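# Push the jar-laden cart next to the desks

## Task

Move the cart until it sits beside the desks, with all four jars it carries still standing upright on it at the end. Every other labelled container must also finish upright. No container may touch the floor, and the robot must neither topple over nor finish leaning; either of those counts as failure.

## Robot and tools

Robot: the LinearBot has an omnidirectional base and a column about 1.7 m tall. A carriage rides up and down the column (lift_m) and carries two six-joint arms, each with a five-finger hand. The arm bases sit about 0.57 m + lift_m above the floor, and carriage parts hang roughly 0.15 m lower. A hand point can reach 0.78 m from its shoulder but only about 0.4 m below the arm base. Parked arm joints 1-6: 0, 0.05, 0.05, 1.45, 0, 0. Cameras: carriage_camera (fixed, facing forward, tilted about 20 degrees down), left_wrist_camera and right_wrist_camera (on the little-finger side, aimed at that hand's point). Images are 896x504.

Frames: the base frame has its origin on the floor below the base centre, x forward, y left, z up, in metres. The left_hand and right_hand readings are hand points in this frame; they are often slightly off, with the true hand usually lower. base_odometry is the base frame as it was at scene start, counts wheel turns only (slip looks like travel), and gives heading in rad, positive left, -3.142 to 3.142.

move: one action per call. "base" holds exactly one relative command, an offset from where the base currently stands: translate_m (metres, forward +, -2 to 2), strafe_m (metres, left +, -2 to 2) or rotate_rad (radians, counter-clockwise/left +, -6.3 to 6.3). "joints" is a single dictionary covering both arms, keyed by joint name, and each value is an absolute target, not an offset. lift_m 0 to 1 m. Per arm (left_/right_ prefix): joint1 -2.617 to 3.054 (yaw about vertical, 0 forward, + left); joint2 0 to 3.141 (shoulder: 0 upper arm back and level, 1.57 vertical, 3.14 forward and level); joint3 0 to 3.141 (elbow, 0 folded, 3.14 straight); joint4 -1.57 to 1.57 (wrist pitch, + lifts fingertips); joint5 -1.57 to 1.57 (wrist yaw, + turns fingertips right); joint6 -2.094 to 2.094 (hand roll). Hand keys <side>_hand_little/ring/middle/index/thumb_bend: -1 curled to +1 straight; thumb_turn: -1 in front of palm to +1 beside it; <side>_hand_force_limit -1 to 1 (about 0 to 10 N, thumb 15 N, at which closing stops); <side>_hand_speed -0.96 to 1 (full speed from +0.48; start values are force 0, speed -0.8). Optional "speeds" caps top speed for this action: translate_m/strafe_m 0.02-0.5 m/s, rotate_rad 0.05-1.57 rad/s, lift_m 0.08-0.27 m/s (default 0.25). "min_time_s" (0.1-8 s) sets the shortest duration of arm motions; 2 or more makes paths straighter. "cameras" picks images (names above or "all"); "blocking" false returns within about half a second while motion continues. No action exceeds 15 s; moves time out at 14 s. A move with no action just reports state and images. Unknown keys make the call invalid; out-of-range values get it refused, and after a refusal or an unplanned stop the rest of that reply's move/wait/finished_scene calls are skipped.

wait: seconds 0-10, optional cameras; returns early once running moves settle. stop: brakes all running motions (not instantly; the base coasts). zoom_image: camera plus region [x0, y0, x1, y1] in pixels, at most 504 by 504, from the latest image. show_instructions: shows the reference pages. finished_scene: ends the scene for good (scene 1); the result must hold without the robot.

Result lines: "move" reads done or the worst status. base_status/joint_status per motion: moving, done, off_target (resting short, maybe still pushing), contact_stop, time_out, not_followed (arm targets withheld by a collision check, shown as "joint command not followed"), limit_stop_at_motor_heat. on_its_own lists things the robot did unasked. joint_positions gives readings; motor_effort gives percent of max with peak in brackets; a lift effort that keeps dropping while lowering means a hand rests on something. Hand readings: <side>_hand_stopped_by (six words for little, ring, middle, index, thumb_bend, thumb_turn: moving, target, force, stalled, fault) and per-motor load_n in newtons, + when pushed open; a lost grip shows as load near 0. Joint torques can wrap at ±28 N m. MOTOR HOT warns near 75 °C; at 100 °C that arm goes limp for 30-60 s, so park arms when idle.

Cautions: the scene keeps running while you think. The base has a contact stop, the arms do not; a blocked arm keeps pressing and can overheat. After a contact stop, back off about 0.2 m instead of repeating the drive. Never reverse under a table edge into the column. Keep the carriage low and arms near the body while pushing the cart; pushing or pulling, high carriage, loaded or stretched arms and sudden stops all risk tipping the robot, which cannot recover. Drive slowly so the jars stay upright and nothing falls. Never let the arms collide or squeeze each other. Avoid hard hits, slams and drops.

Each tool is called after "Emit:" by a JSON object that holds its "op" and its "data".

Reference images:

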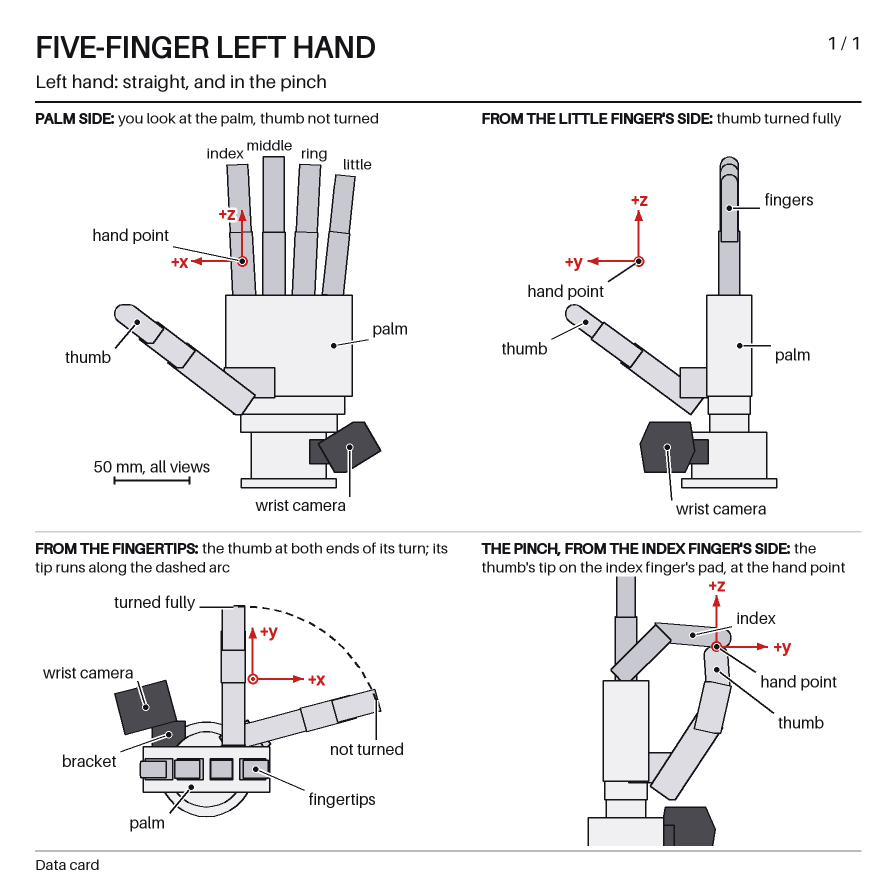

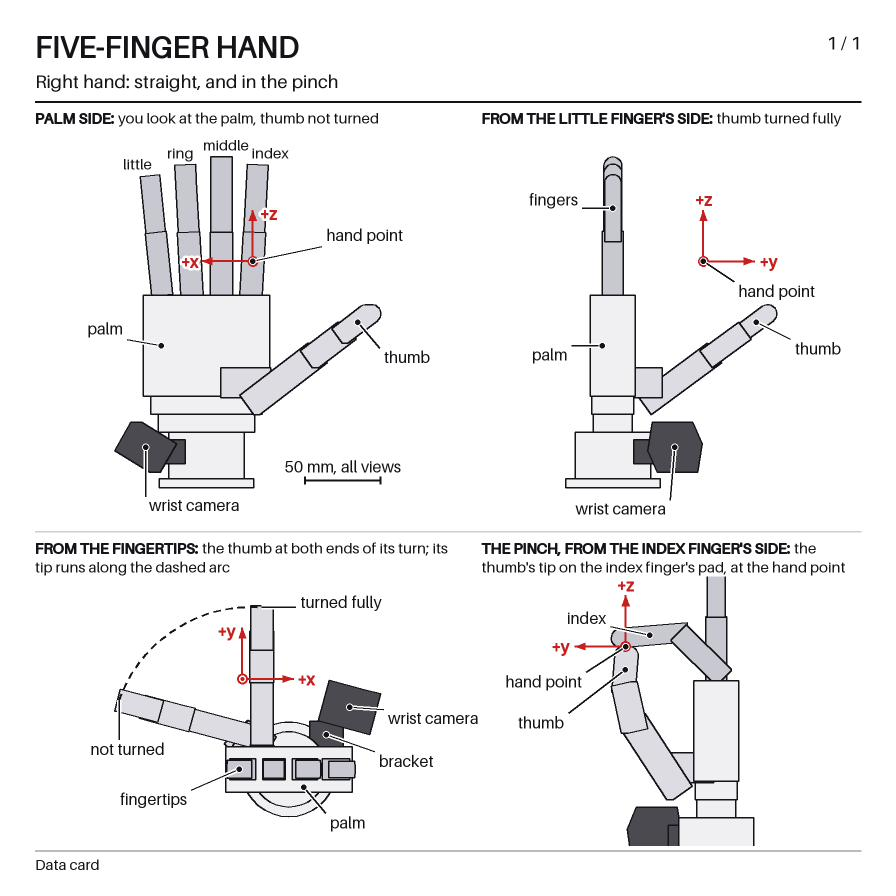

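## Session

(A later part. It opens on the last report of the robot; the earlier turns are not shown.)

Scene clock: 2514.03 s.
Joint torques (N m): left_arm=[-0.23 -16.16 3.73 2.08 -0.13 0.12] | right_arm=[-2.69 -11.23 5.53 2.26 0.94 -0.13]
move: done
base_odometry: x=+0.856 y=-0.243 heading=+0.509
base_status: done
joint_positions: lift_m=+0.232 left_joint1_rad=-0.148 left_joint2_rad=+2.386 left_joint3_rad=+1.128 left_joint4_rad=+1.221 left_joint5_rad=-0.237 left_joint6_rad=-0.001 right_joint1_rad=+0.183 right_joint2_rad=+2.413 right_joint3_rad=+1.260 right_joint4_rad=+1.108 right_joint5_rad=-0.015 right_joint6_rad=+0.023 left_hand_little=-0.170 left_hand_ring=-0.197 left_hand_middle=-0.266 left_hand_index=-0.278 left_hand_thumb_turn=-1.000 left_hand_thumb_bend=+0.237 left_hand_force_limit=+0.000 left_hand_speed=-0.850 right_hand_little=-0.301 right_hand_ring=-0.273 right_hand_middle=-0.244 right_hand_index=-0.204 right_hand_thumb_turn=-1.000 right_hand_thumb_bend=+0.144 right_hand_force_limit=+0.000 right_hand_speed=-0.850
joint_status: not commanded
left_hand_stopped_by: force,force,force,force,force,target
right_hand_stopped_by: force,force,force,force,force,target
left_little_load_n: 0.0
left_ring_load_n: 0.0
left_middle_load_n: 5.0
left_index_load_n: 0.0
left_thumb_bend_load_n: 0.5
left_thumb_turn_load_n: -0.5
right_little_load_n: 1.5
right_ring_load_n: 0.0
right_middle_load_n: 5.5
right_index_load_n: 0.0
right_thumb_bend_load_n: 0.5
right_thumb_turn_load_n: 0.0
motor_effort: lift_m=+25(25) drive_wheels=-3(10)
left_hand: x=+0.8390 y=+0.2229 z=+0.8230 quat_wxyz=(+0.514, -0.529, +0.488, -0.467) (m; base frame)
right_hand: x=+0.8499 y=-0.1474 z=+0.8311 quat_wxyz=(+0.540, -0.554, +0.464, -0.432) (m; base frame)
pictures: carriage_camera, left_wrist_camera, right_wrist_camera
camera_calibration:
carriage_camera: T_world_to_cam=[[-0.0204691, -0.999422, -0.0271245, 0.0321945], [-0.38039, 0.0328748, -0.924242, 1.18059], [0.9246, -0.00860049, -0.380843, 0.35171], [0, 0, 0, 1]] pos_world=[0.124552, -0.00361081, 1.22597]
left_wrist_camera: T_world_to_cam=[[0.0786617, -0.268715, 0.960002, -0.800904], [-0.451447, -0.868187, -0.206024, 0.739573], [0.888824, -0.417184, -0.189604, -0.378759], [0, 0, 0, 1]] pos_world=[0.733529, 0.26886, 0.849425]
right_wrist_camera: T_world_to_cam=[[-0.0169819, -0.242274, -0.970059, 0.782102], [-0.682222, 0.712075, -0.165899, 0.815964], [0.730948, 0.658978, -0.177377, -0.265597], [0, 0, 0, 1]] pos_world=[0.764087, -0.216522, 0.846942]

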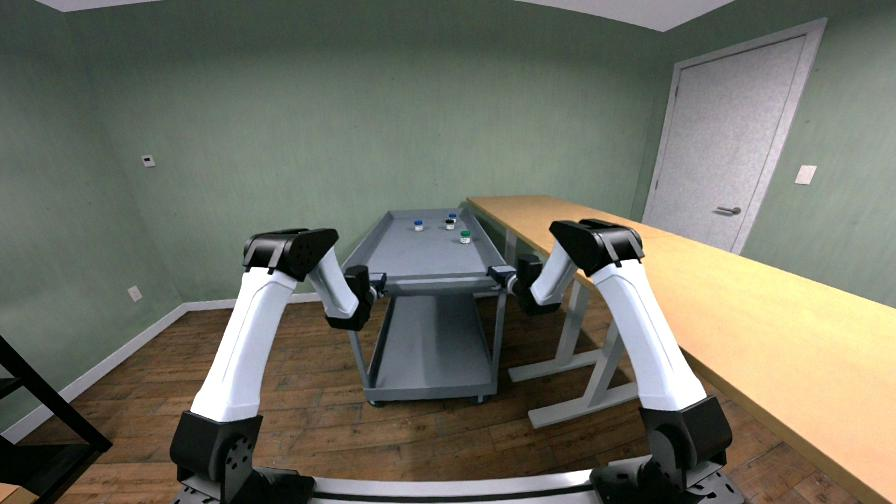

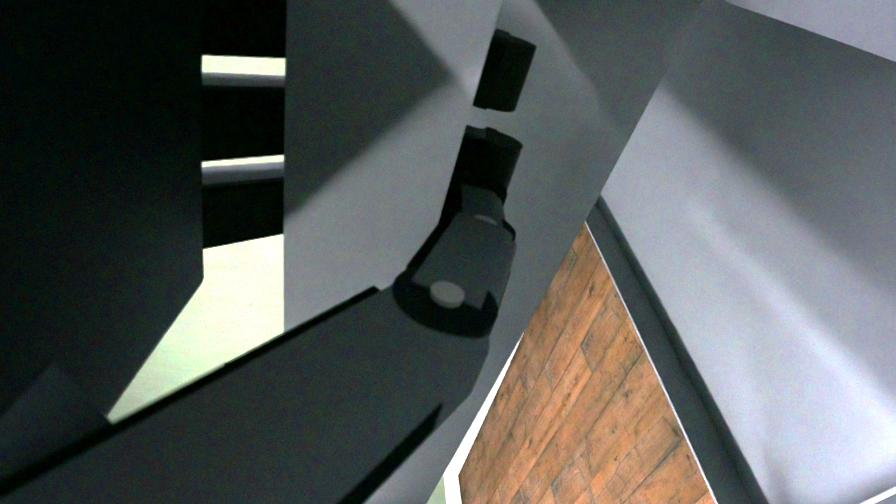

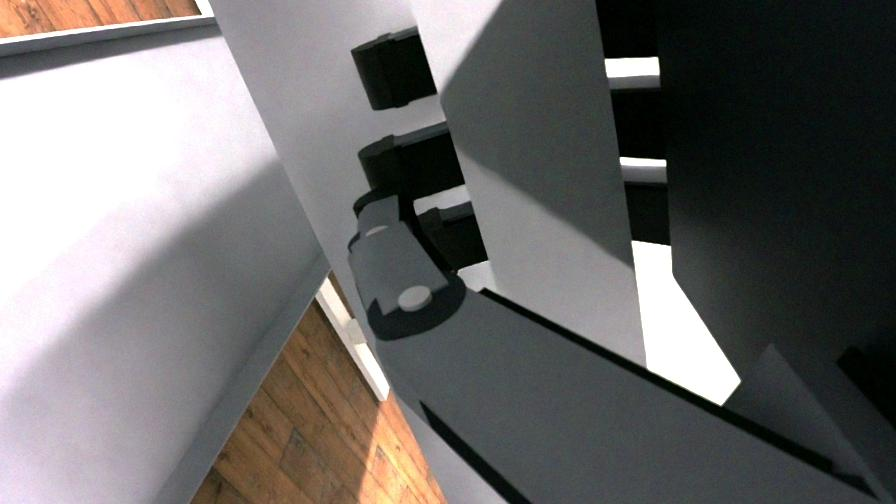

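Emit:
{"op": "move", "data": {"cameras": ["all"]}}

Scene clock: 2541.17 s.
Joint torques (N m): left_arm=[-0.13 -16.13 3.66 2.09 -0.14 0.13] | right_arm=[-2.69 -11.23 5.56 2.27 0.92 -0.11]
base_odometry: x=+0.856 y=-0.243 heading=+0.509
base_status: done
joint_positions: lift_m=+0.232 left_joint1_rad=-0.148 left_joint2_rad=+2.386 left_joint3_rad=+1.128 left_joint4_rad=+1.221 left_joint5_rad=-0.237 left_joint6_rad=-0.001 right_joint1_rad=+0.183 right_joint2_rad=+2.413 right_joint3_rad=+1.260 right_joint4_rad=+1.108 right_joint5_rad=-0.015 right_joint6_rad=+0.023 left_hand_little=-0.170 left_hand_ring=-0.197 left_hand_middle=-0.266 left_hand_index=-0.278 left_hand_thumb_turn=-1.000 left_hand_thumb_bend=+0.237 left_hand_force_limit=+0.000 left_hand_speed=-0.850 right_hand_little=-0.301 right_hand_ring=-0.273 right_hand_middle=-0.244 right_hand_index=-0.204 right_hand_thumb_turn=-1.000 right_hand_thumb_bend=+0.144 right_hand_force_limit=+0.000 right_hand_speed=-0.850
joint_status: not commanded
left_hand_stopped_by: force,force,force,force,force,target
right_hand_stopped_by: force,force,force,force,force,target
left_little_load_n: 0.0
left_ring_load_n: 0.0
left_middle_load_n: 5.0
left_index_load_n: 0.0
left_thumb_bend_load_n: 1.0
left_thumb_turn_load_n: -0.5
right_little_load_n: 1.5
right_ring_load_n: 0.0
right_middle_load_n: 5.5
right_index_load_n: 0.0
right_thumb_bend_load_n: 0.5
right_thumb_turn_load_n: 0.0
motor_effort: lift_m=+25(25) drive_wheels=-3(10)
left_hand: x=+0.8390 y=+0.2229 z=+0.8230 quat_wxyz=(+0.514, -0.529, +0.488, -0.467) (m; base frame)
right_hand: x=+0.8499 y=-0.1474 z=+0.8311 quat_wxyz=(+0.540, -0.554, +0.464, -0.432) (m; base frame)
pictures: carriage_camera, left_wrist_camera, right_wrist_camera
camera_calibration:
carriage_camera: T_world_to_cam=[[-0.0204691, -0.999422, -0.0271245, 0.0321945], [-0.38039, 0.0328748, -0.924242, 1.18059], [0.9246, -0.00860049, -0.380843, 0.35171], [0, 0, 0, 1]] pos_world=[0.124552, -0.00361081, 1.22597]
left_wrist_camera: T_world_to_cam=[[0.0786617, -0.268715, 0.960002, -0.800904], [-0.451447, -0.868187, -0.206024, 0.739573], [0.888824, -0.417184, -0.189604, -0.378759], [0, 0, 0, 1]] pos_world=[0.733529, 0.26886, 0.849425]
right_wrist_camera: T_world_to_cam=[[-0.0169819, -0.242274, -0.970059, 0.782102], [-0.682222, 0.712075, -0.165899, 0.815964], [0.730948, 0.658978, -0.177377, -0.265597], [0, 0, 0, 1]] pos_world=[0.764087, -0.216522, 0.846942]

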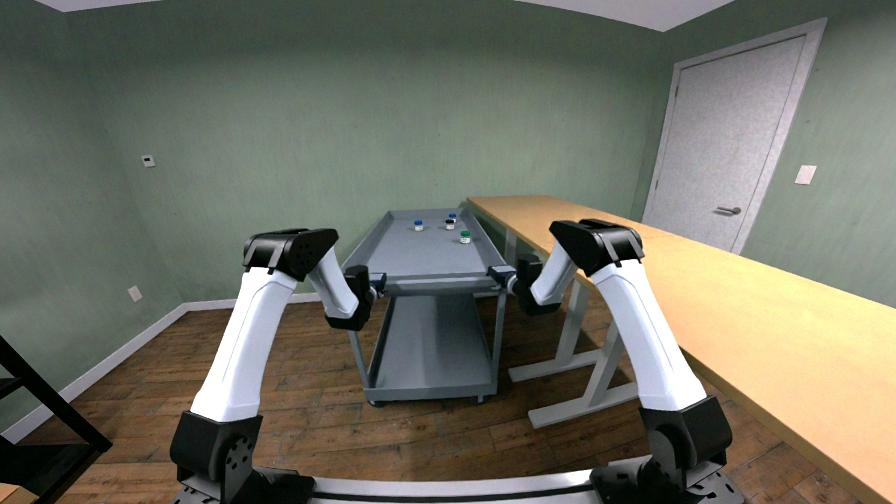

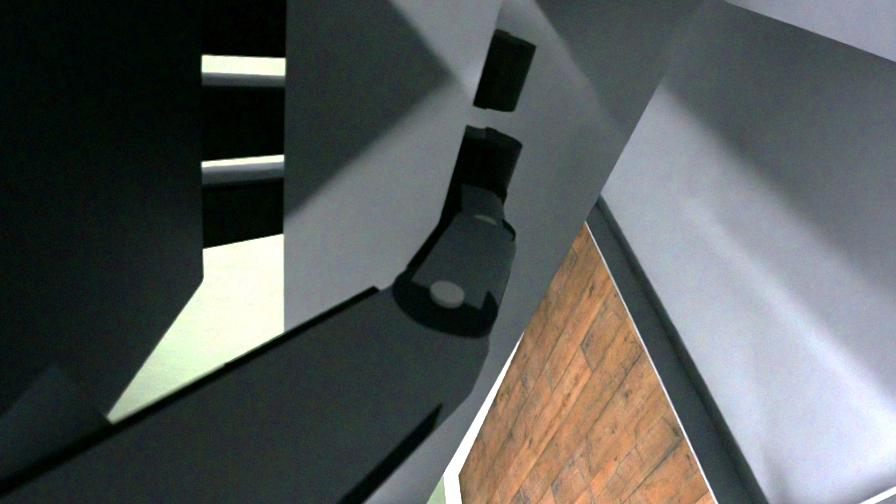

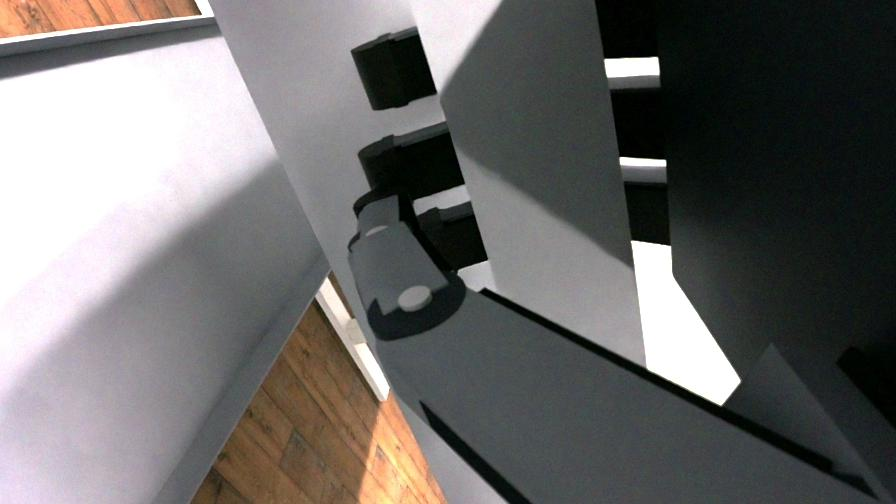

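Emit:
{"op": "zoom_image", "data": {"camera": "carriage_camera", "region": [320, 180, 640, 420]}}

Scaled by 1.575 from the camera's 896x504 image, which has a finer 1280x720 frame.

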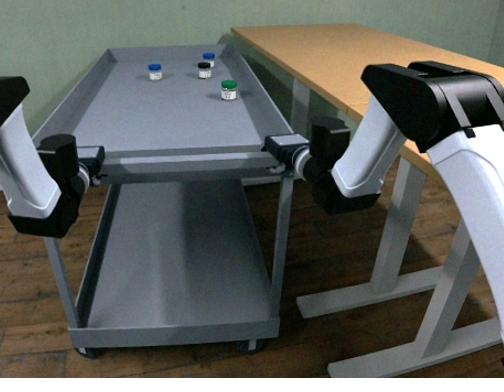

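Emit:
{"op": "zoom_image", "data": {"camera": "carriage_camera", "region": [620, 280, 896, 504]}}

Emit:
{"op": "zoom_image", "data": {"camera": "carriage_camera", "region": [440, 180, 580, 300]}}

Emit:
{"op": "zoom_image", "data": {"camera": "carriage_camera", "region": [330, 200, 490, 330]}}

Scaled by 1.826 from the camera's 896x504 image, which has a finer 1280x720 frame.

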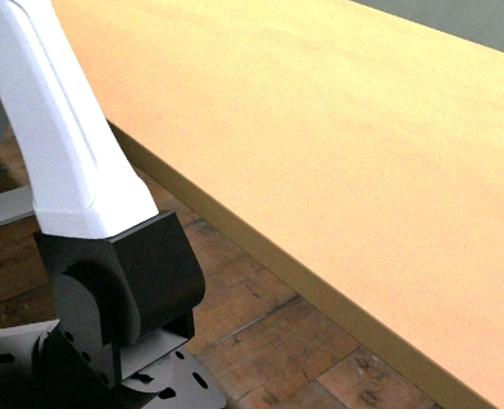

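Scaled by 3.600 from the camera's 896x504 image, which has a finer 1280x720 frame.

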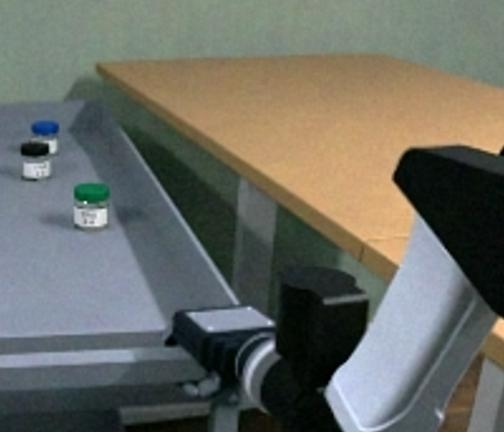

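Scaled by 3.150 from the camera's 896x504 image, which has a finer 1280x720 frame.

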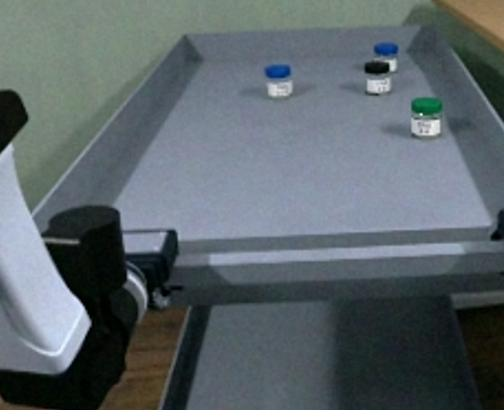

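Emit:
{"op": "move", "data": {"joints": {"right_joint1_rad": 0.04, "right_joint5_rad": -0.09, "left_joint1_rad": -0.26, "left_joint5_rad": -0.39}, "min_time_s": 3, "cameras": ["carriage_camera"]}}

Scene clock: 2682.00 s.
Joint torques (N m): left_arm=[-0.72 -16.12 3.64 2.05 -0.25 0.13] | right_arm=[-4.16 -11.28 5.5 2.26 0.67 -0.1]
move: off_target
base_odometry: x=+0.856 y=-0.243 heading=+0.509
base_status: not commanded
joint_positions: lift_m=+0.232 left_joint1_rad=-0.253 left_joint2_rad=+2.386 left_joint3_rad=+1.128 left_joint4_rad=+1.221 left_joint5_rad=-0.373 left_joint6_rad=-0.001 right_joint1_rad=+0.091 right_joint2_rad=+2.413 right_joint3_rad=+1.260 right_joint4_rad=+1.108 right_joint5_rad=-0.145 right_joint6_rad=+0.021 left_hand_little=-0.170 left_hand_ring=-0.197 left_hand_middle=-0.266 left_hand_index=-0.278 left_hand_thumb_turn=-1.000 left_hand_thumb_bend=+0.237 left_hand_force_limit=+0.000 left_hand_speed=-0.850 right_hand_little=-0.301 right_hand_ring=-0.273 right_hand_middle=-0.244 right_hand_index=-0.203 right_hand_thumb_turn=-1.000 right_hand_thumb_bend=+0.144 right_hand_force_limit=+0.000 right_hand_speed=-0.850
joint_status: right_joint1_rad off_target (ended at +0.091, target +0.040); right_joint5_rad off_target (ended at -0.145, target -0.090); the others done
left_hand_stopped_by: force,force,force,force,force,target
right_hand_stopped_by: force,force,force,force,force,target
left_little_load_n: 0.0
left_ring_load_n: 0.0
left_middle_load_n: 5.0
left_index_load_n: 0.0
left_thumb_bend_load_n: 1.0
left_thumb_turn_load_n: -0.5
right_little_load_n: 2.0
right_ring_load_n: -0.5
right_middle_load_n: 5.5
right_index_load_n: 3.0
right_thumb_bend_load_n: 0.5
right_thumb_turn_load_n: 0.0
motor_effort: lift_m=+25(25) drive_wheels=+5(6)
left_hand: x=+0.8307 y=+0.1864 z=+0.8231 quat_wxyz=(+0.523, -0.535, +0.480, -0.458) (m; base frame)
right_hand: x=+0.8530 y=-0.1813 z=+0.8317 quat_wxyz=(+0.549, -0.561, +0.455, -0.421) (m; base frame)
pictures: carriage_camera
camera_calibration:
carriage_camera: T_world_to_cam=[[-0.0204691, -0.999422, -0.0271245, 0.0321945], [-0.38039, 0.0328748, -0.924242, 1.18059], [0.9246, -0.00860049, -0.380843, 0.35171], [0, 0, 0, 1]] pos_world=[0.124552, -0.00361081, 1.22597]

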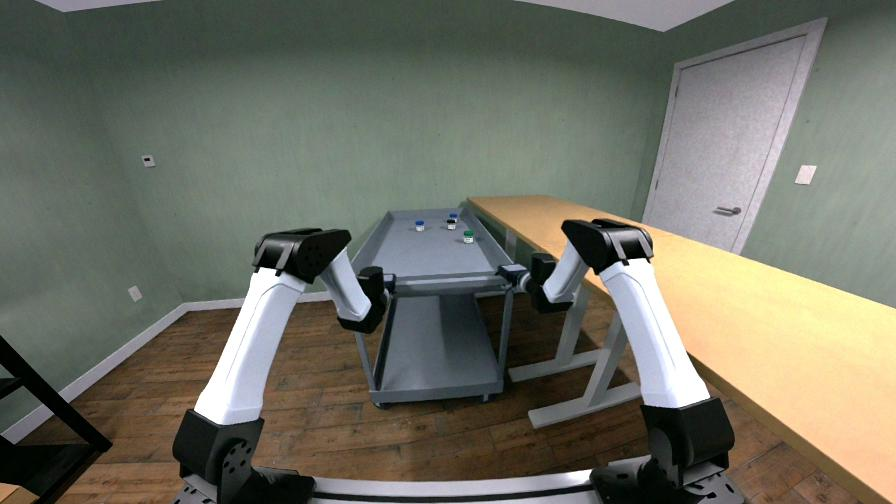

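Emit:
{"op": "move", "data": {"joints": {"right_joint1_rad": -0.07, "right_joint5_rad": -0.25, "left_joint1_rad": -0.37, "left_joint5_rad": -0.54}, "min_time_s": 3}}

Emit:
{"op": "move", "data": {"base": {"strafe_m": -0.04}, "speeds": {"strafe_m": 0.1}, "cameras": ["carriage_camera"]}}

Scene clock: 2697.03 s.
Joint torques (N m): left_arm=[-0.7 -16.03 3.6 1.97 -0.28 0.14] | right_arm=[-4.25 -11.25 5.15 2.28 0.29 -0.05]
move: off_target
base_odometry: x=+0.856 y=-0.243 heading=+0.509
base_status: not commanded
joint_positions: lift_m=+0.232 left_joint1_rad=-0.363 left_joint2_rad=+2.386 left_joint3_rad=+1.128 left_joint4_rad=+1.221 left_joint5_rad=-0.523 left_joint6_rad=-0.001 right_joint1_rad=-0.019 right_joint2_rad=+2.413 right_joint3_rad=+1.265 right_joint4_rad=+1.103 right_joint5_rad=-0.273 right_joint6_rad=+0.015 left_hand_little=-0.170 left_hand_ring=-0.197 left_hand_middle=-0.266 left_hand_index=-0.278 left_hand_thumb_turn=-1.000 left_hand_thumb_bend=+0.237 left_hand_force_limit=+0.000 left_hand_speed=-0.850 right_hand_little=-0.301 right_hand_ring=-0.273 right_hand_middle=-0.244 right_hand_index=-0.203 right_hand_thumb_turn=-1.000 right_hand_thumb_bend=+0.144 right_hand_force_limit=+0.000 right_hand_speed=-0.850
joint_status: right_joint1_rad off_target (ended at -0.018, target -0.070); the others done
left_hand_stopped_by: force,force,force,force,force,target
right_hand_stopped_by: force,force,force,force,force,target
left_little_load_n: 0.0
left_ring_load_n: 0.0
left_middle_load_n: 5.0
left_index_load_n: 0.0
left_thumb_bend_load_n: 0.5
left_thumb_turn_load_n: -0.5
right_little_load_n: 2.0
right_ring_load_n: 0.0
right_middle_load_n: 5.5
right_index_load_n: 6.5
right_thumb_bend_load_n: 0.5
right_thumb_turn_load_n: 0.0
motor_effort: lift_m=+25(25) drive_wheels=+4(6)
left_hand: x=+0.8170 y=+0.1507 z=+0.8234 quat_wxyz=(+0.534, -0.543, +0.470, -0.446) (m; base frame)
right_hand: x=+0.8543 y=-0.2266 z=+0.8325 quat_wxyz=(+0.553, -0.565, +0.449, -0.416) (m; base frame)
pictures: none

Scene clock: 2698.13 s.
Joint torques (N m): left_arm=[0.47 -16.05 3.75 1.98 -0.27 0.12] | right_arm=[-1.85 -11.25 4.86 2.36 0.47 -0.01]
move: done
base_odometry: x=+0.875 y=-0.278 heading=+0.510
base_status: done
joint_positions: lift_m=+0.232 left_joint1_rad=-0.375 left_joint2_rad=+2.386 left_joint3_rad=+1.127 left_joint4_rad=+1.221 left_joint5_rad=-0.526 left_joint6_rad=-0.001 right_joint1_rad=-0.045 right_joint2_rad=+2.413 right_joint3_rad=+1.269 right_joint4_rad=+1.097 right_joint5_rad=-0.289 right_joint6_rad=+0.010 left_hand_little=-0.170 left_hand_ring=-0.197 left_hand_middle=-0.266 left_hand_index=-0.278 left_hand_thumb_turn=-1.000 left_hand_thumb_bend=+0.237 left_hand_force_limit=+0.000 left_hand_speed=-0.850 right_hand_little=-0.301 right_hand_ring=-0.273 right_hand_middle=-0.244 right_hand_index=-0.203 right_hand_thumb_turn=-1.000 right_hand_thumb_bend=+0.144 right_hand_force_limit=+0.000 right_hand_speed=-0.850
joint_status: not commanded
left_hand_stopped_by: force,force,force,force,force,target
right_hand_stopped_by: force,force,force,force,force,target
left_little_load_n: -1.0
left_ring_load_n: 0.0
left_middle_load_n: 5.0
left_index_load_n: 0.5
left_thumb_bend_load_n: 0.5
left_thumb_turn_load_n: -0.5
right_little_load_n: 1.0
right_ring_load_n: 0.0
right_middle_load_n: 5.0
right_index_load_n: 2.5
right_thumb_bend_load_n: 1.0
right_thumb_turn_load_n: 0.0
on_its_own: right_joint1_rad moved -0.027 toward your old target -0.070
motor_effort: lift_m=+25(25) drive_wheels=-3(13)
left_hand: x=+0.8146 y=+0.1442 z=+0.8227 quat_wxyz=(+0.532, -0.541, +0.473, -0.448) (m; base frame)
right_hand: x=+0.8554 y=-0.2406 z=+0.8325 quat_wxyz=(+0.550, -0.564, +0.452, -0.419) (m; base frame)
pictures: carriage_camera
camera_calibration:
carriage_camera: T_world_to_cam=[[-0.0204691, -0.999422, -0.0271245, 0.0321945], [-0.38039, 0.0328748, -0.924242, 1.18059], [0.9246, -0.00860049, -0.380843, 0.35171], [0, 0, 0, 1]] pos_world=[0.124552, -0.00361081, 1.22597]

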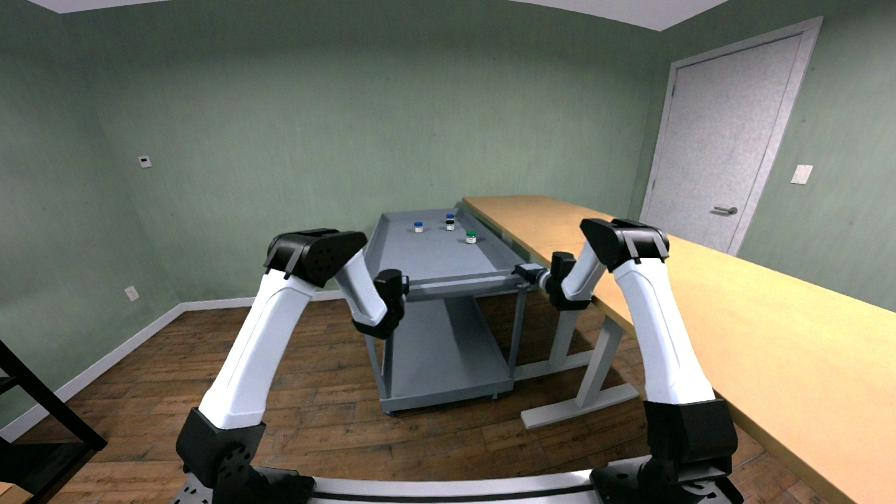

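Emit:
{"op": "zoom_image", "data": {"camera": "carriage_camera", "region": [340, 185, 620, 345]}}

Emit:
{"op": "zoom_image", "data": {"camera": "carriage_camera", "region": [620, 280, 896, 504]}}

Scaled by 1.800 from the camera's 896x504 image, which has a finer 1280x720 frame.

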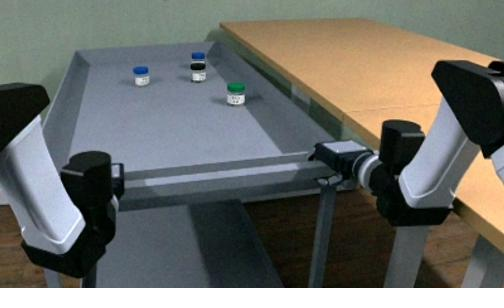

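Scaled by 1.826 from the camera's 896x504 image, which has a finer 1280x720 frame.

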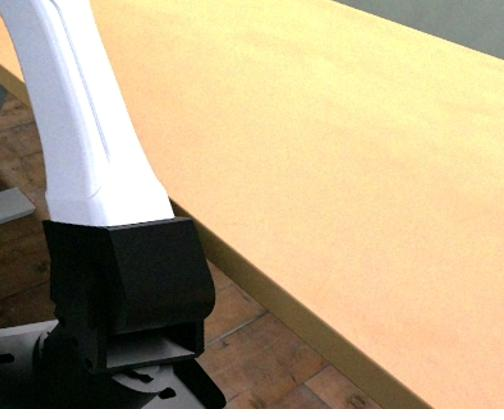

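Emit:
{"op": "move", "data": {"base": {"strafe_m": -0.05}, "joints": {"right_joint5_rad": -0.3, "left_joint5_rad": -0.58}, "speeds": {"strafe_m": 0.1}, "cameras": ["all"]}}

Emit:
{"op": "zoom_image", "data": {"camera": "carriage_camera", "region": [340, 185, 620, 345]}}

Scene clock: 2774.90 s.
Joint torques (N m): left_arm=[0.5 -15.98 4.03 1.95 -0.18 0.13] | right_arm=[-9.84 -11.26 4.89 2.29 -0.79 0.21]
move: off_target
MOTOR HOT: joint 2 (shoulder) of the left arm reports 76 °C; the controller stops that arm at 100 °C. To cool a motor, set the load down, stop pushing, or move to a pose that needs little force.
base_odometry: x=+0.900 y=-0.321 heading=+0.511
base_status: done
joint_positions: lift_m=+0.232 left_joint1_rad=-0.374 left_joint2_rad=+2.386 left_joint3_rad=+1.124 left_joint4_rad=+1.221 left_joint5_rad=-0.575 left_joint6_rad=-0.001 right_joint1_rad=+0.045 right_joint2_rad=+2.413 right_joint3_rad=+1.269 right_joint4_rad=+1.102 right_joint5_rad=-0.233 right_joint6_rad=-0.011 left_hand_little=-0.170 left_hand_ring=-0.197 left_hand_middle=-0.266 left_hand_index=-0.278 left_hand_thumb_turn=-1.000 left_hand_thumb_bend=+0.237 left_hand_force_limit=+0.000 left_hand_speed=-0.850 right_hand_little=-0.301 right_hand_ring=-0.273 right_hand_middle=-0.244 right_hand_index=-0.203 right_hand_thumb_turn=-1.000 right_hand_thumb_bend=+0.144 right_hand_force_limit=+0.000 right_hand_speed=-0.850
joint_status: right_joint5_rad off_target (ended at -0.233, target -0.300); the others done
left_hand_stopped_by: force,force,force,force,force,target
right_hand_stopped_by: force,force,force,force,force,target
left_little_load_n: 0.0
left_ring_load_n: 0.0
left_middle_load_n: 5.0
left_index_load_n: 0.0
left_thumb_bend_load_n: 1.0
left_thumb_turn_load_n: -0.5
right_little_load_n: 0.0
right_ring_load_n: 0.0
right_middle_load_n: 5.5
right_index_load_n: 7.5
right_thumb_bend_load_n: 1.0
right_thumb_turn_load_n: 0.5
motor_effort: lift_m=+25(25) drive_wheels=+8(12)
left_hand: x=+0.8138 y=+0.1551 z=+0.8217 quat_wxyz=(+0.543, -0.552, +0.461, -0.433) (m; base frame)
right_hand: x=+0.8532 y=-0.1954 z=+0.8327 quat_wxyz=(+0.553, -0.576, +0.434, -0.417) (m; base frame)
pictures: carriage_camera, left_wrist_camera, right_wrist_camera
camera_calibration:
carriage_camera: T_world_to_cam=[[-0.0204691, -0.999422, -0.0271245, 0.0321945], [-0.38039, 0.0328748, -0.924242, 1.18059], [0.9246, -0.00860049, -0.380843, 0.35171], [0, 0, 0, 1]] pos_world=[0.124552, -0.00361081, 1.22597]
left_wrist_camera: T_world_to_cam=[[0.110439, -0.271341, 0.956126, -0.838185], [-0.351442, -0.910521, -0.217805, 0.603884], [0.929673, -0.311969, -0.195918, -0.429358], [0, 0, 0, 1]] pos_world=[0.703962, 0.188469, 0.848821]
right_wrist_camera: T_world_to_cam=[[0.0130879, -0.264549, -0.964284, 0.737324], [-0.735692, 0.650567, -0.188467, 0.905175], [0.677189, 0.711883, -0.186112, -0.172683], [0, 0, 0, 1]] pos_world=[0.773219, -0.270888, 0.849446]

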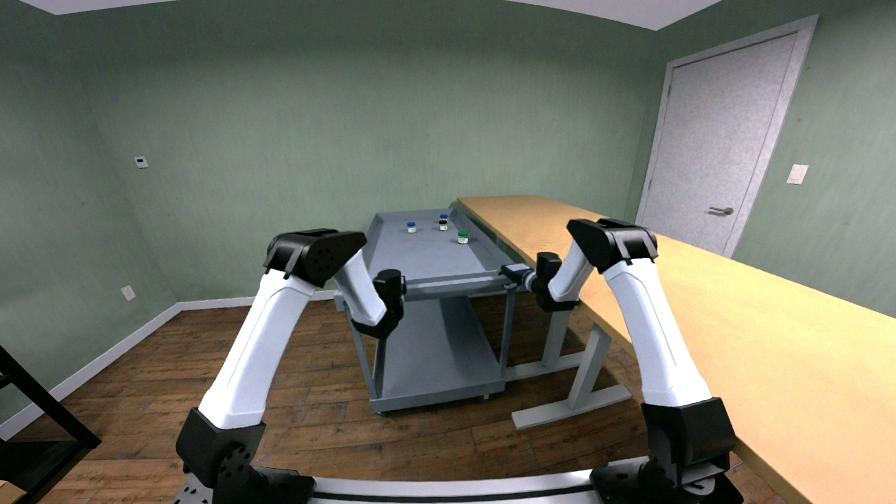

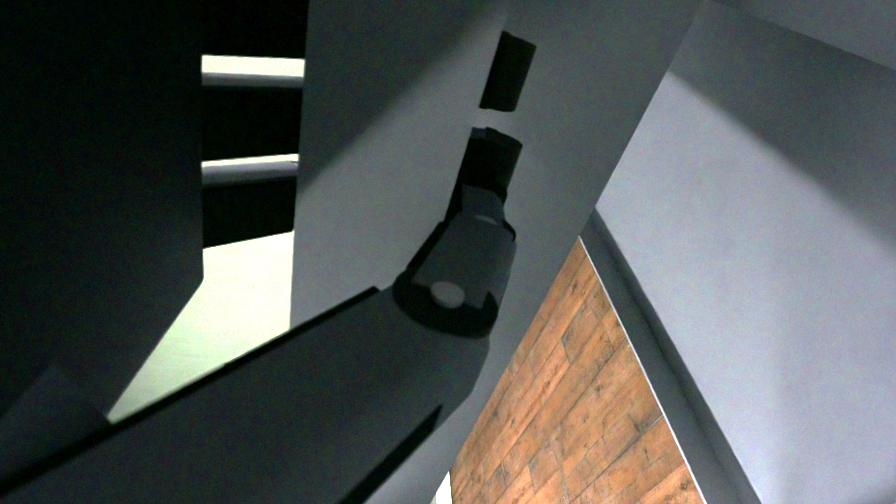

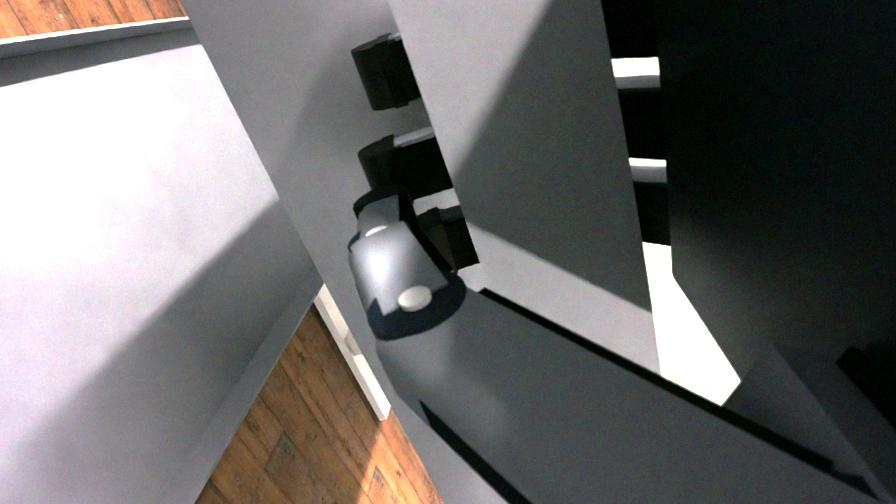

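Scaled by 1.800 from the camera's 896x504 image, which has a finer 1280x720 frame.

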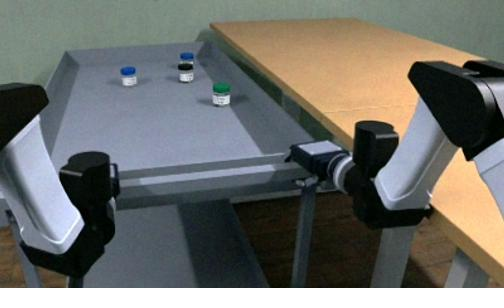

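Emit:
{"op": "move", "data": {"base": {"strafe_m": 0.05}, "speeds": {"strafe_m": 0.1}, "joints": {"left_hand_speed": -0.3, "right_hand_speed": -0.3, "left_hand_thumb_bend": 1, "right_hand_thumb_bend": 1, "left_hand_little": 0, "left_hand_ring": 0, "left_hand_middle": 0, "left_hand_index": 0, "right_hand_little": 0, "right_hand_ring": 0, "right_hand_middle": 0, "right_hand_index": 0}}}

Emit:
{"op": "move", "data": {"joints": {"left_hand_thumb_turn": 1, "right_hand_thumb_turn": 1}, "cameras": ["all"]}}

Scene clock: 2812.67 s.
Joint torques (N m): left_arm=[2.78 -15.95 4.37 2.01 -0.75 0.27] | right_arm=[-1.33 -11.26 4.83 2.27 0.16 0.09]
move: done
MOTOR HOT: still on. Joint 2 (shoulder) of the left arm reports 77 °C.
base_odometry: x=+0.875 y=-0.278 heading=+0.511
base_status: done
joint_positions: lift_m=+0.232 left_joint1_rad=-0.400 left_joint2_rad=+2.385 left_joint3_rad=+1.119 left_joint4_rad=+1.218 left_joint5_rad=-0.520 left_joint6_rad=-0.014 right_joint1_rad=-0.051 right_joint2_rad=+2.413 right_joint3_rad=+1.269 right_joint4_rad=+1.104 right_joint5_rad=-0.313 right_joint6_rad=+0.000 left_hand_little=+0.000 left_hand_ring=+0.000 left_hand_middle=-0.001 left_hand_index=+0.000 left_hand_thumb_turn=-1.000 left_hand_thumb_bend=+1.000 left_hand_force_limit=+0.000 left_hand_speed=-0.300 right_hand_little=+0.000 right_hand_ring=+0.000 right_hand_middle=+0.000 right_hand_index=+0.000 right_hand_thumb_turn=-1.000 right_hand_thumb_bend=+1.000 right_hand_force_limit=+0.000 right_hand_speed=-0.300
joint_status: all done
left_hand_stopped_by: target,target,target,target,target,target
right_hand_stopped_by: target,target,target,target,target,target
left_little_load_n: 0.0
left_ring_load_n: -2.0
left_middle_load_n: -1.5
left_index_load_n: 0.0
left_thumb_bend_load_n: 0.0
left_thumb_turn_load_n: 0.0
right_little_load_n: -0.5
right_ring_load_n: 0.0
right_middle_load_n: 0.0
right_index_load_n: 0.0
right_thumb_bend_load_n: 0.0
right_thumb_turn_load_n: 0.0
on_its_own: right_joint1_rad moved -0.097 to your old target -0.070; right_joint5_rad moved -0.080 to your old target -0.300
motor_effort: lift_m=+25(25) drive_wheels=-1(7)
left_hand: x=+0.8086 y=+0.1284 z=+0.8198 quat_wxyz=(+0.520, -0.538, +0.481, -0.457) (m; base frame)
right_hand: x=+0.8544 y=-0.2406 z=+0.8338 quat_wxyz=(+0.553, -0.569, +0.442, -0.419) (m; base frame)
pictures: none

Scene clock: 2814.63 s.
Joint torques (N m): left_arm=[2.1 -15.97 4.52 2.19 -0.71 0.08] | right_arm=[-1.35 -11.26 4.86 2.26 0.15 0.11]
move: done
MOTOR HOT: still on. Joint 2 (shoulder) of the left arm reports 77 °C.
base_odometry: x=+0.875 y=-0.278 heading=+0.511
base_status: not commanded
joint_positions: lift_m=+0.232 left_joint1_rad=-0.393 left_joint2_rad=+2.385 left_joint3_rad=+1.118 left_joint4_rad=+1.200 left_joint5_rad=-0.524 left_joint6_rad=+0.002 right_joint1_rad=-0.051 right_joint2_rad=+2.413 right_joint3_rad=+1.269 right_joint4_rad=+1.104 right_joint5_rad=-0.313 right_joint6_rad=+0.000 left_hand_little=+0.000 left_hand_ring=+0.000 left_hand_middle=-0.001 left_hand_index=+0.000 left_hand_thumb_turn=+0.999 left_hand_thumb_bend=+1.000 left_hand_force_limit=+0.000 left_hand_speed=-0.300 right_hand_little=+0.000 right_hand_ring=+0.000 right_hand_middle=+0.000 right_hand_index=+0.000 right_hand_thumb_turn=+1.000 right_hand_thumb_bend=+1.000 right_hand_force_limit=+0.000 right_hand_speed=-0.300
joint_status: all done
left_hand_stopped_by: target,target,target,target,target,target
right_hand_stopped_by: target,target,target,target,target,target
left_little_load_n: 0.0
left_ring_load_n: -1.0
left_middle_load_n: -0.5
left_index_load_n: 0.0
left_thumb_bend_load_n: 0.5
left_thumb_turn_load_n: -3.0
right_little_load_n: -0.5
right_ring_load_n: 0.0
right_middle_load_n: 0.0
right_index_load_n: 0.0
right_thumb_bend_load_n: 0.0
right_thumb_turn_load_n: 0.0
motor_effort: lift_m=+25(25) drive_wheels=-2(4)
left_hand: x=+0.8080 y=+0.1347 z=+0.8142 quat_wxyz=(+0.524, -0.538, +0.489, -0.443) (m; base frame)
right_hand: x=+0.8544 y=-0.2406 z=+0.8338 quat_wxyz=(+0.553, -0.569, +0.442, -0.419) (m; base frame)
pictures: carriage_camera, left_wrist_camera, right_wrist_camera
camera_calibration:
carriage_camera: T_world_to_cam=[[-0.0204691, -0.999422, -0.0271245, 0.0321945], [-0.38039, 0.0328748, -0.924242, 1.18059], [0.9246, -0.00860049, -0.380843, 0.35171], [0, 0, 0, 1]] pos_world=[0.124552, -0.00361081, 1.22597]
left_wrist_camera: T_world_to_cam=[[0.11511, -0.288515, 0.950531, -0.832812], [-0.420975, -0.880882, -0.216395, 0.632703], [0.899739, -0.375241, -0.222856, -0.377048], [0, 0, 0, 1]] pos_world=[0.701461, 0.175574, 0.8445]
right_wrist_camera: T_world_to_cam=[[0.00773708, -0.251314, -0.967875, 0.737072], [-0.724724, 0.665493, -0.178592, 0.921645], [0.688996, 0.702823, -0.176984, -0.161017], [0, 0, 0, 1]] pos_world=[0.773175, -0.314945, 0.849494]

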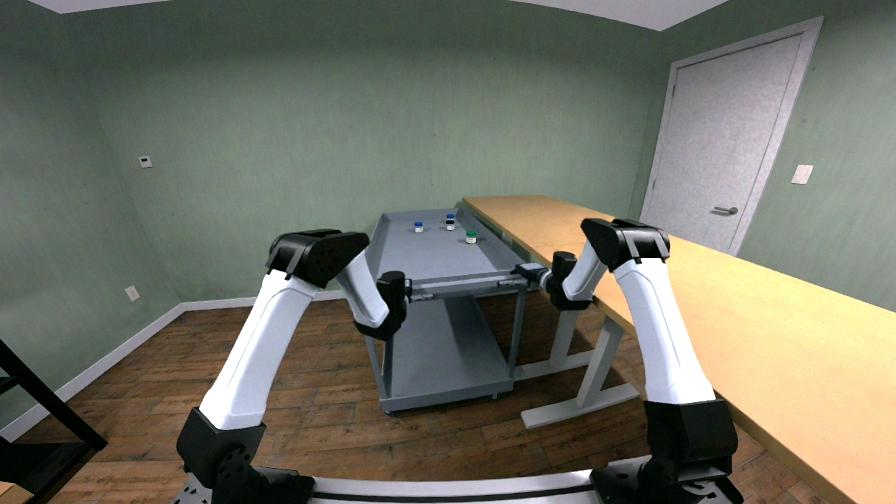

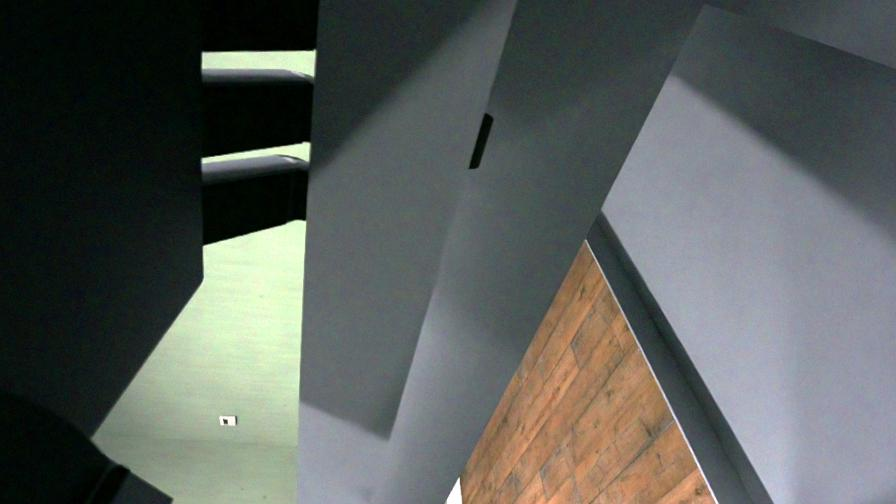

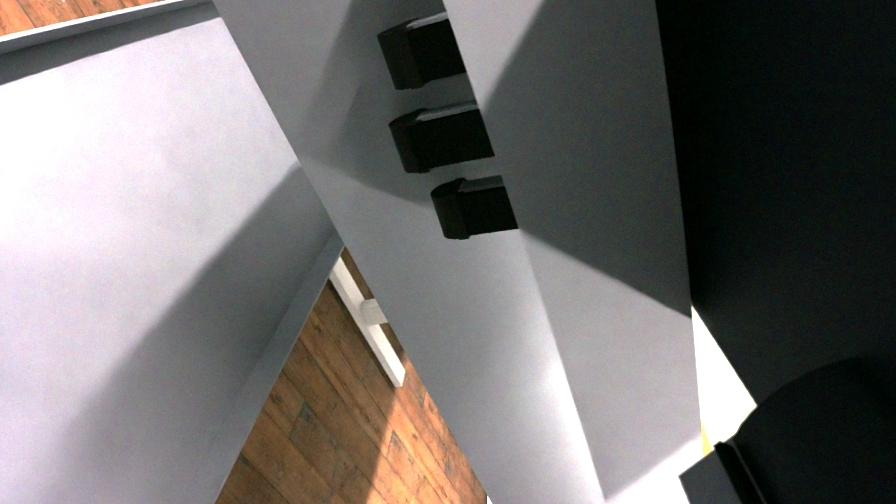

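Emit:
{"op": "move", "data": {"base": {"strafe_m": 0.03}, "speeds": {"strafe_m": 0.08}}}

Emit:
{"op": "move", "data": {"joints": {"lift_m": 0.4}, "speeds": {"lift_m": 0.1}, "cameras": ["carriage_camera"]}}

Scene clock: 2822.40 s.
Joint torques (N m): left_arm=[2.43 -16.02 4.49 2.2 -0.75 0.11] | right_arm=[-0.13 -11.3 4.92 2.26 0.13 0.11]
move: done
MOTOR HOT: still on. Joint 2 (shoulder) of the left arm reports 77 °C.
base_odometry: x=+0.861 y=-0.252 heading=+0.510
base_status: done
joint_positions: lift_m=+0.232 left_joint1_rad=-0.397 left_joint2_rad=+2.385 left_joint3_rad=+1.118 left_joint4_rad=+1.200 left_joint5_rad=-0.516 left_joint6_rad=+0.001 right_joint1_rad=-0.066 right_joint2_rad=+2.413 right_joint3_rad=+1.269 right_joint4_rad=+1.104 right_joint5_rad=-0.311 right_joint6_rad=+0.000 left_hand_little=+0.000 left_hand_ring=+0.000 left_hand_middle=-0.001 left_hand_index=+0.000 left_hand_thumb_turn=+0.999 left_hand_thumb_bend=+1.000 left_hand_force_limit=+0.000 left_hand_speed=-0.300 right_hand_little=+0.000 right_hand_ring=+0.000 right_hand_middle=+0.000 right_hand_index=+0.000 right_hand_thumb_turn=+1.000 right_hand_thumb_bend=+1.000 right_hand_force_limit=+0.000 right_hand_speed=-0.300
joint_status: not commanded
left_hand_stopped_by: target,target,target,target,target,target
right_hand_stopped_by: target,target,target,target,target,target
left_little_load_n: 0.0
left_ring_load_n: -1.0
left_middle_load_n: -0.5
left_index_load_n: 0.0
left_thumb_bend_load_n: 0.5
left_thumb_turn_load_n: -3.0
right_little_load_n: -0.5
right_ring_load_n: 0.0
right_middle_load_n: 0.0
right_index_load_n: 0.0
right_thumb_bend_load_n: 0.0
right_thumb_turn_load_n: 0.0
motor_effort: lift_m=+25(25) drive_wheels=-4(8)
left_hand: x=+0.8074 y=+0.1312 z=+0.8142 quat_wxyz=(+0.521, -0.536, +0.492, -0.446) (m; base frame)
right_hand: x=+0.8554 y=-0.2499 z=+0.8339 quat_wxyz=(+0.549, -0.565, +0.447, -0.423) (m; base frame)
pictures: none

Scene clock: 2824.50 s.
Joint torques (N m): left_arm=[0.54 -15.69 5.44 2.06 -0.28 0.02] | right_arm=[-0.09 -11.3 4.88 2.17 0.14 0.11]
move: done
MOTOR HOT: still on. Joint 2 (shoulder) of the left arm reports 78 °C.
base_odometry: x=+0.861 y=-0.252 heading=+0.510
base_status: not commanded
joint_positions: lift_m=+0.400 left_joint1_rad=-0.376 left_joint2_rad=+2.382 left_joint3_rad=+1.105 left_joint4_rad=+1.212 left_joint5_rad=-0.567 left_joint6_rad=+0.008 right_joint1_rad=-0.066 right_joint2_rad=+2.414 right_joint3_rad=+1.269 right_joint4_rad=+1.113 right_joint5_rad=-0.311 right_joint6_rad=+0.000 left_hand_little=+0.000 left_hand_ring=+0.000 left_hand_middle=+0.000 left_hand_index=+0.000 left_hand_thumb_turn=+1.000 left_hand_thumb_bend=+1.000 left_hand_force_limit=+0.000 left_hand_speed=-0.300 right_hand_little=+0.000 right_hand_ring=+0.000 right_hand_middle=+0.000 right_hand_index=+0.000 right_hand_thumb_turn=+1.000 right_hand_thumb_bend=+1.000 right_hand_force_limit=+0.000 right_hand_speed=-0.300
joint_status: all done
left_hand_stopped_by: target,target,target,target,target,target
right_hand_stopped_by: target,target,target,target,target,target
left_little_load_n: 0.0
left_ring_load_n: 0.0
left_middle_load_n: 0.0
left_index_load_n: 0.0
left_thumb_bend_load_n: 0.0
left_thumb_turn_load_n: 0.0
right_little_load_n: 0.0
right_ring_load_n: 0.0
right_middle_load_n: 0.0
right_index_load_n: -0.5
right_thumb_bend_load_n: 0.0
right_thumb_turn_load_n: 0.0
motor_effort: lift_m=+33(38) drive_wheels=-4(6)
left_hand: x=+0.8083 y=+0.1549 z=+0.9817 quat_wxyz=(+0.540, -0.550, +0.474, -0.426) (m; base frame)
right_hand: x=+0.8559 y=-0.2500 z=+1.0030 quat_wxyz=(+0.551, -0.564, +0.444, -0.426) (m; base frame)
pictures: carriage_camera
camera_calibration:
carriage_camera: T_world_to_cam=[[-0.0204691, -0.999422, -0.0271245, 0.0367325], [-0.38039, 0.0328748, -0.924242, 1.33522], [0.9246, -0.00860049, -0.380843, 0.415425], [0, 0, 0, 1]] pos_world=[0.124552, -0.00361081, 1.39327]

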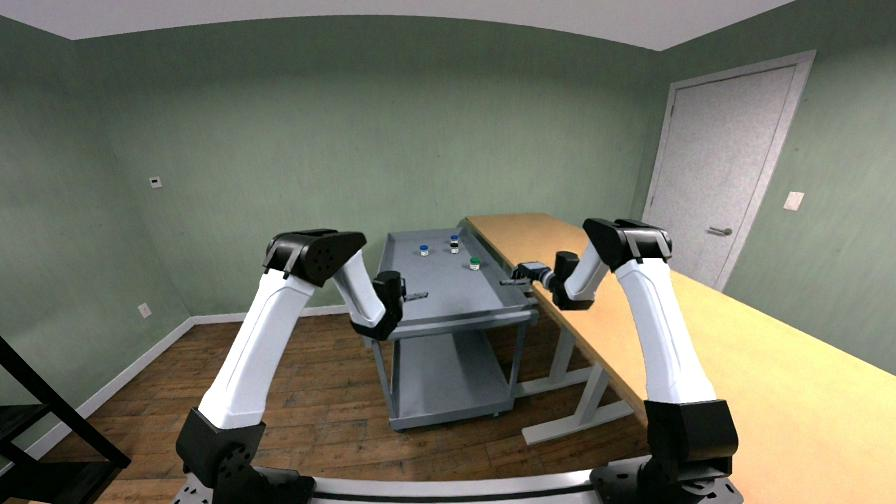

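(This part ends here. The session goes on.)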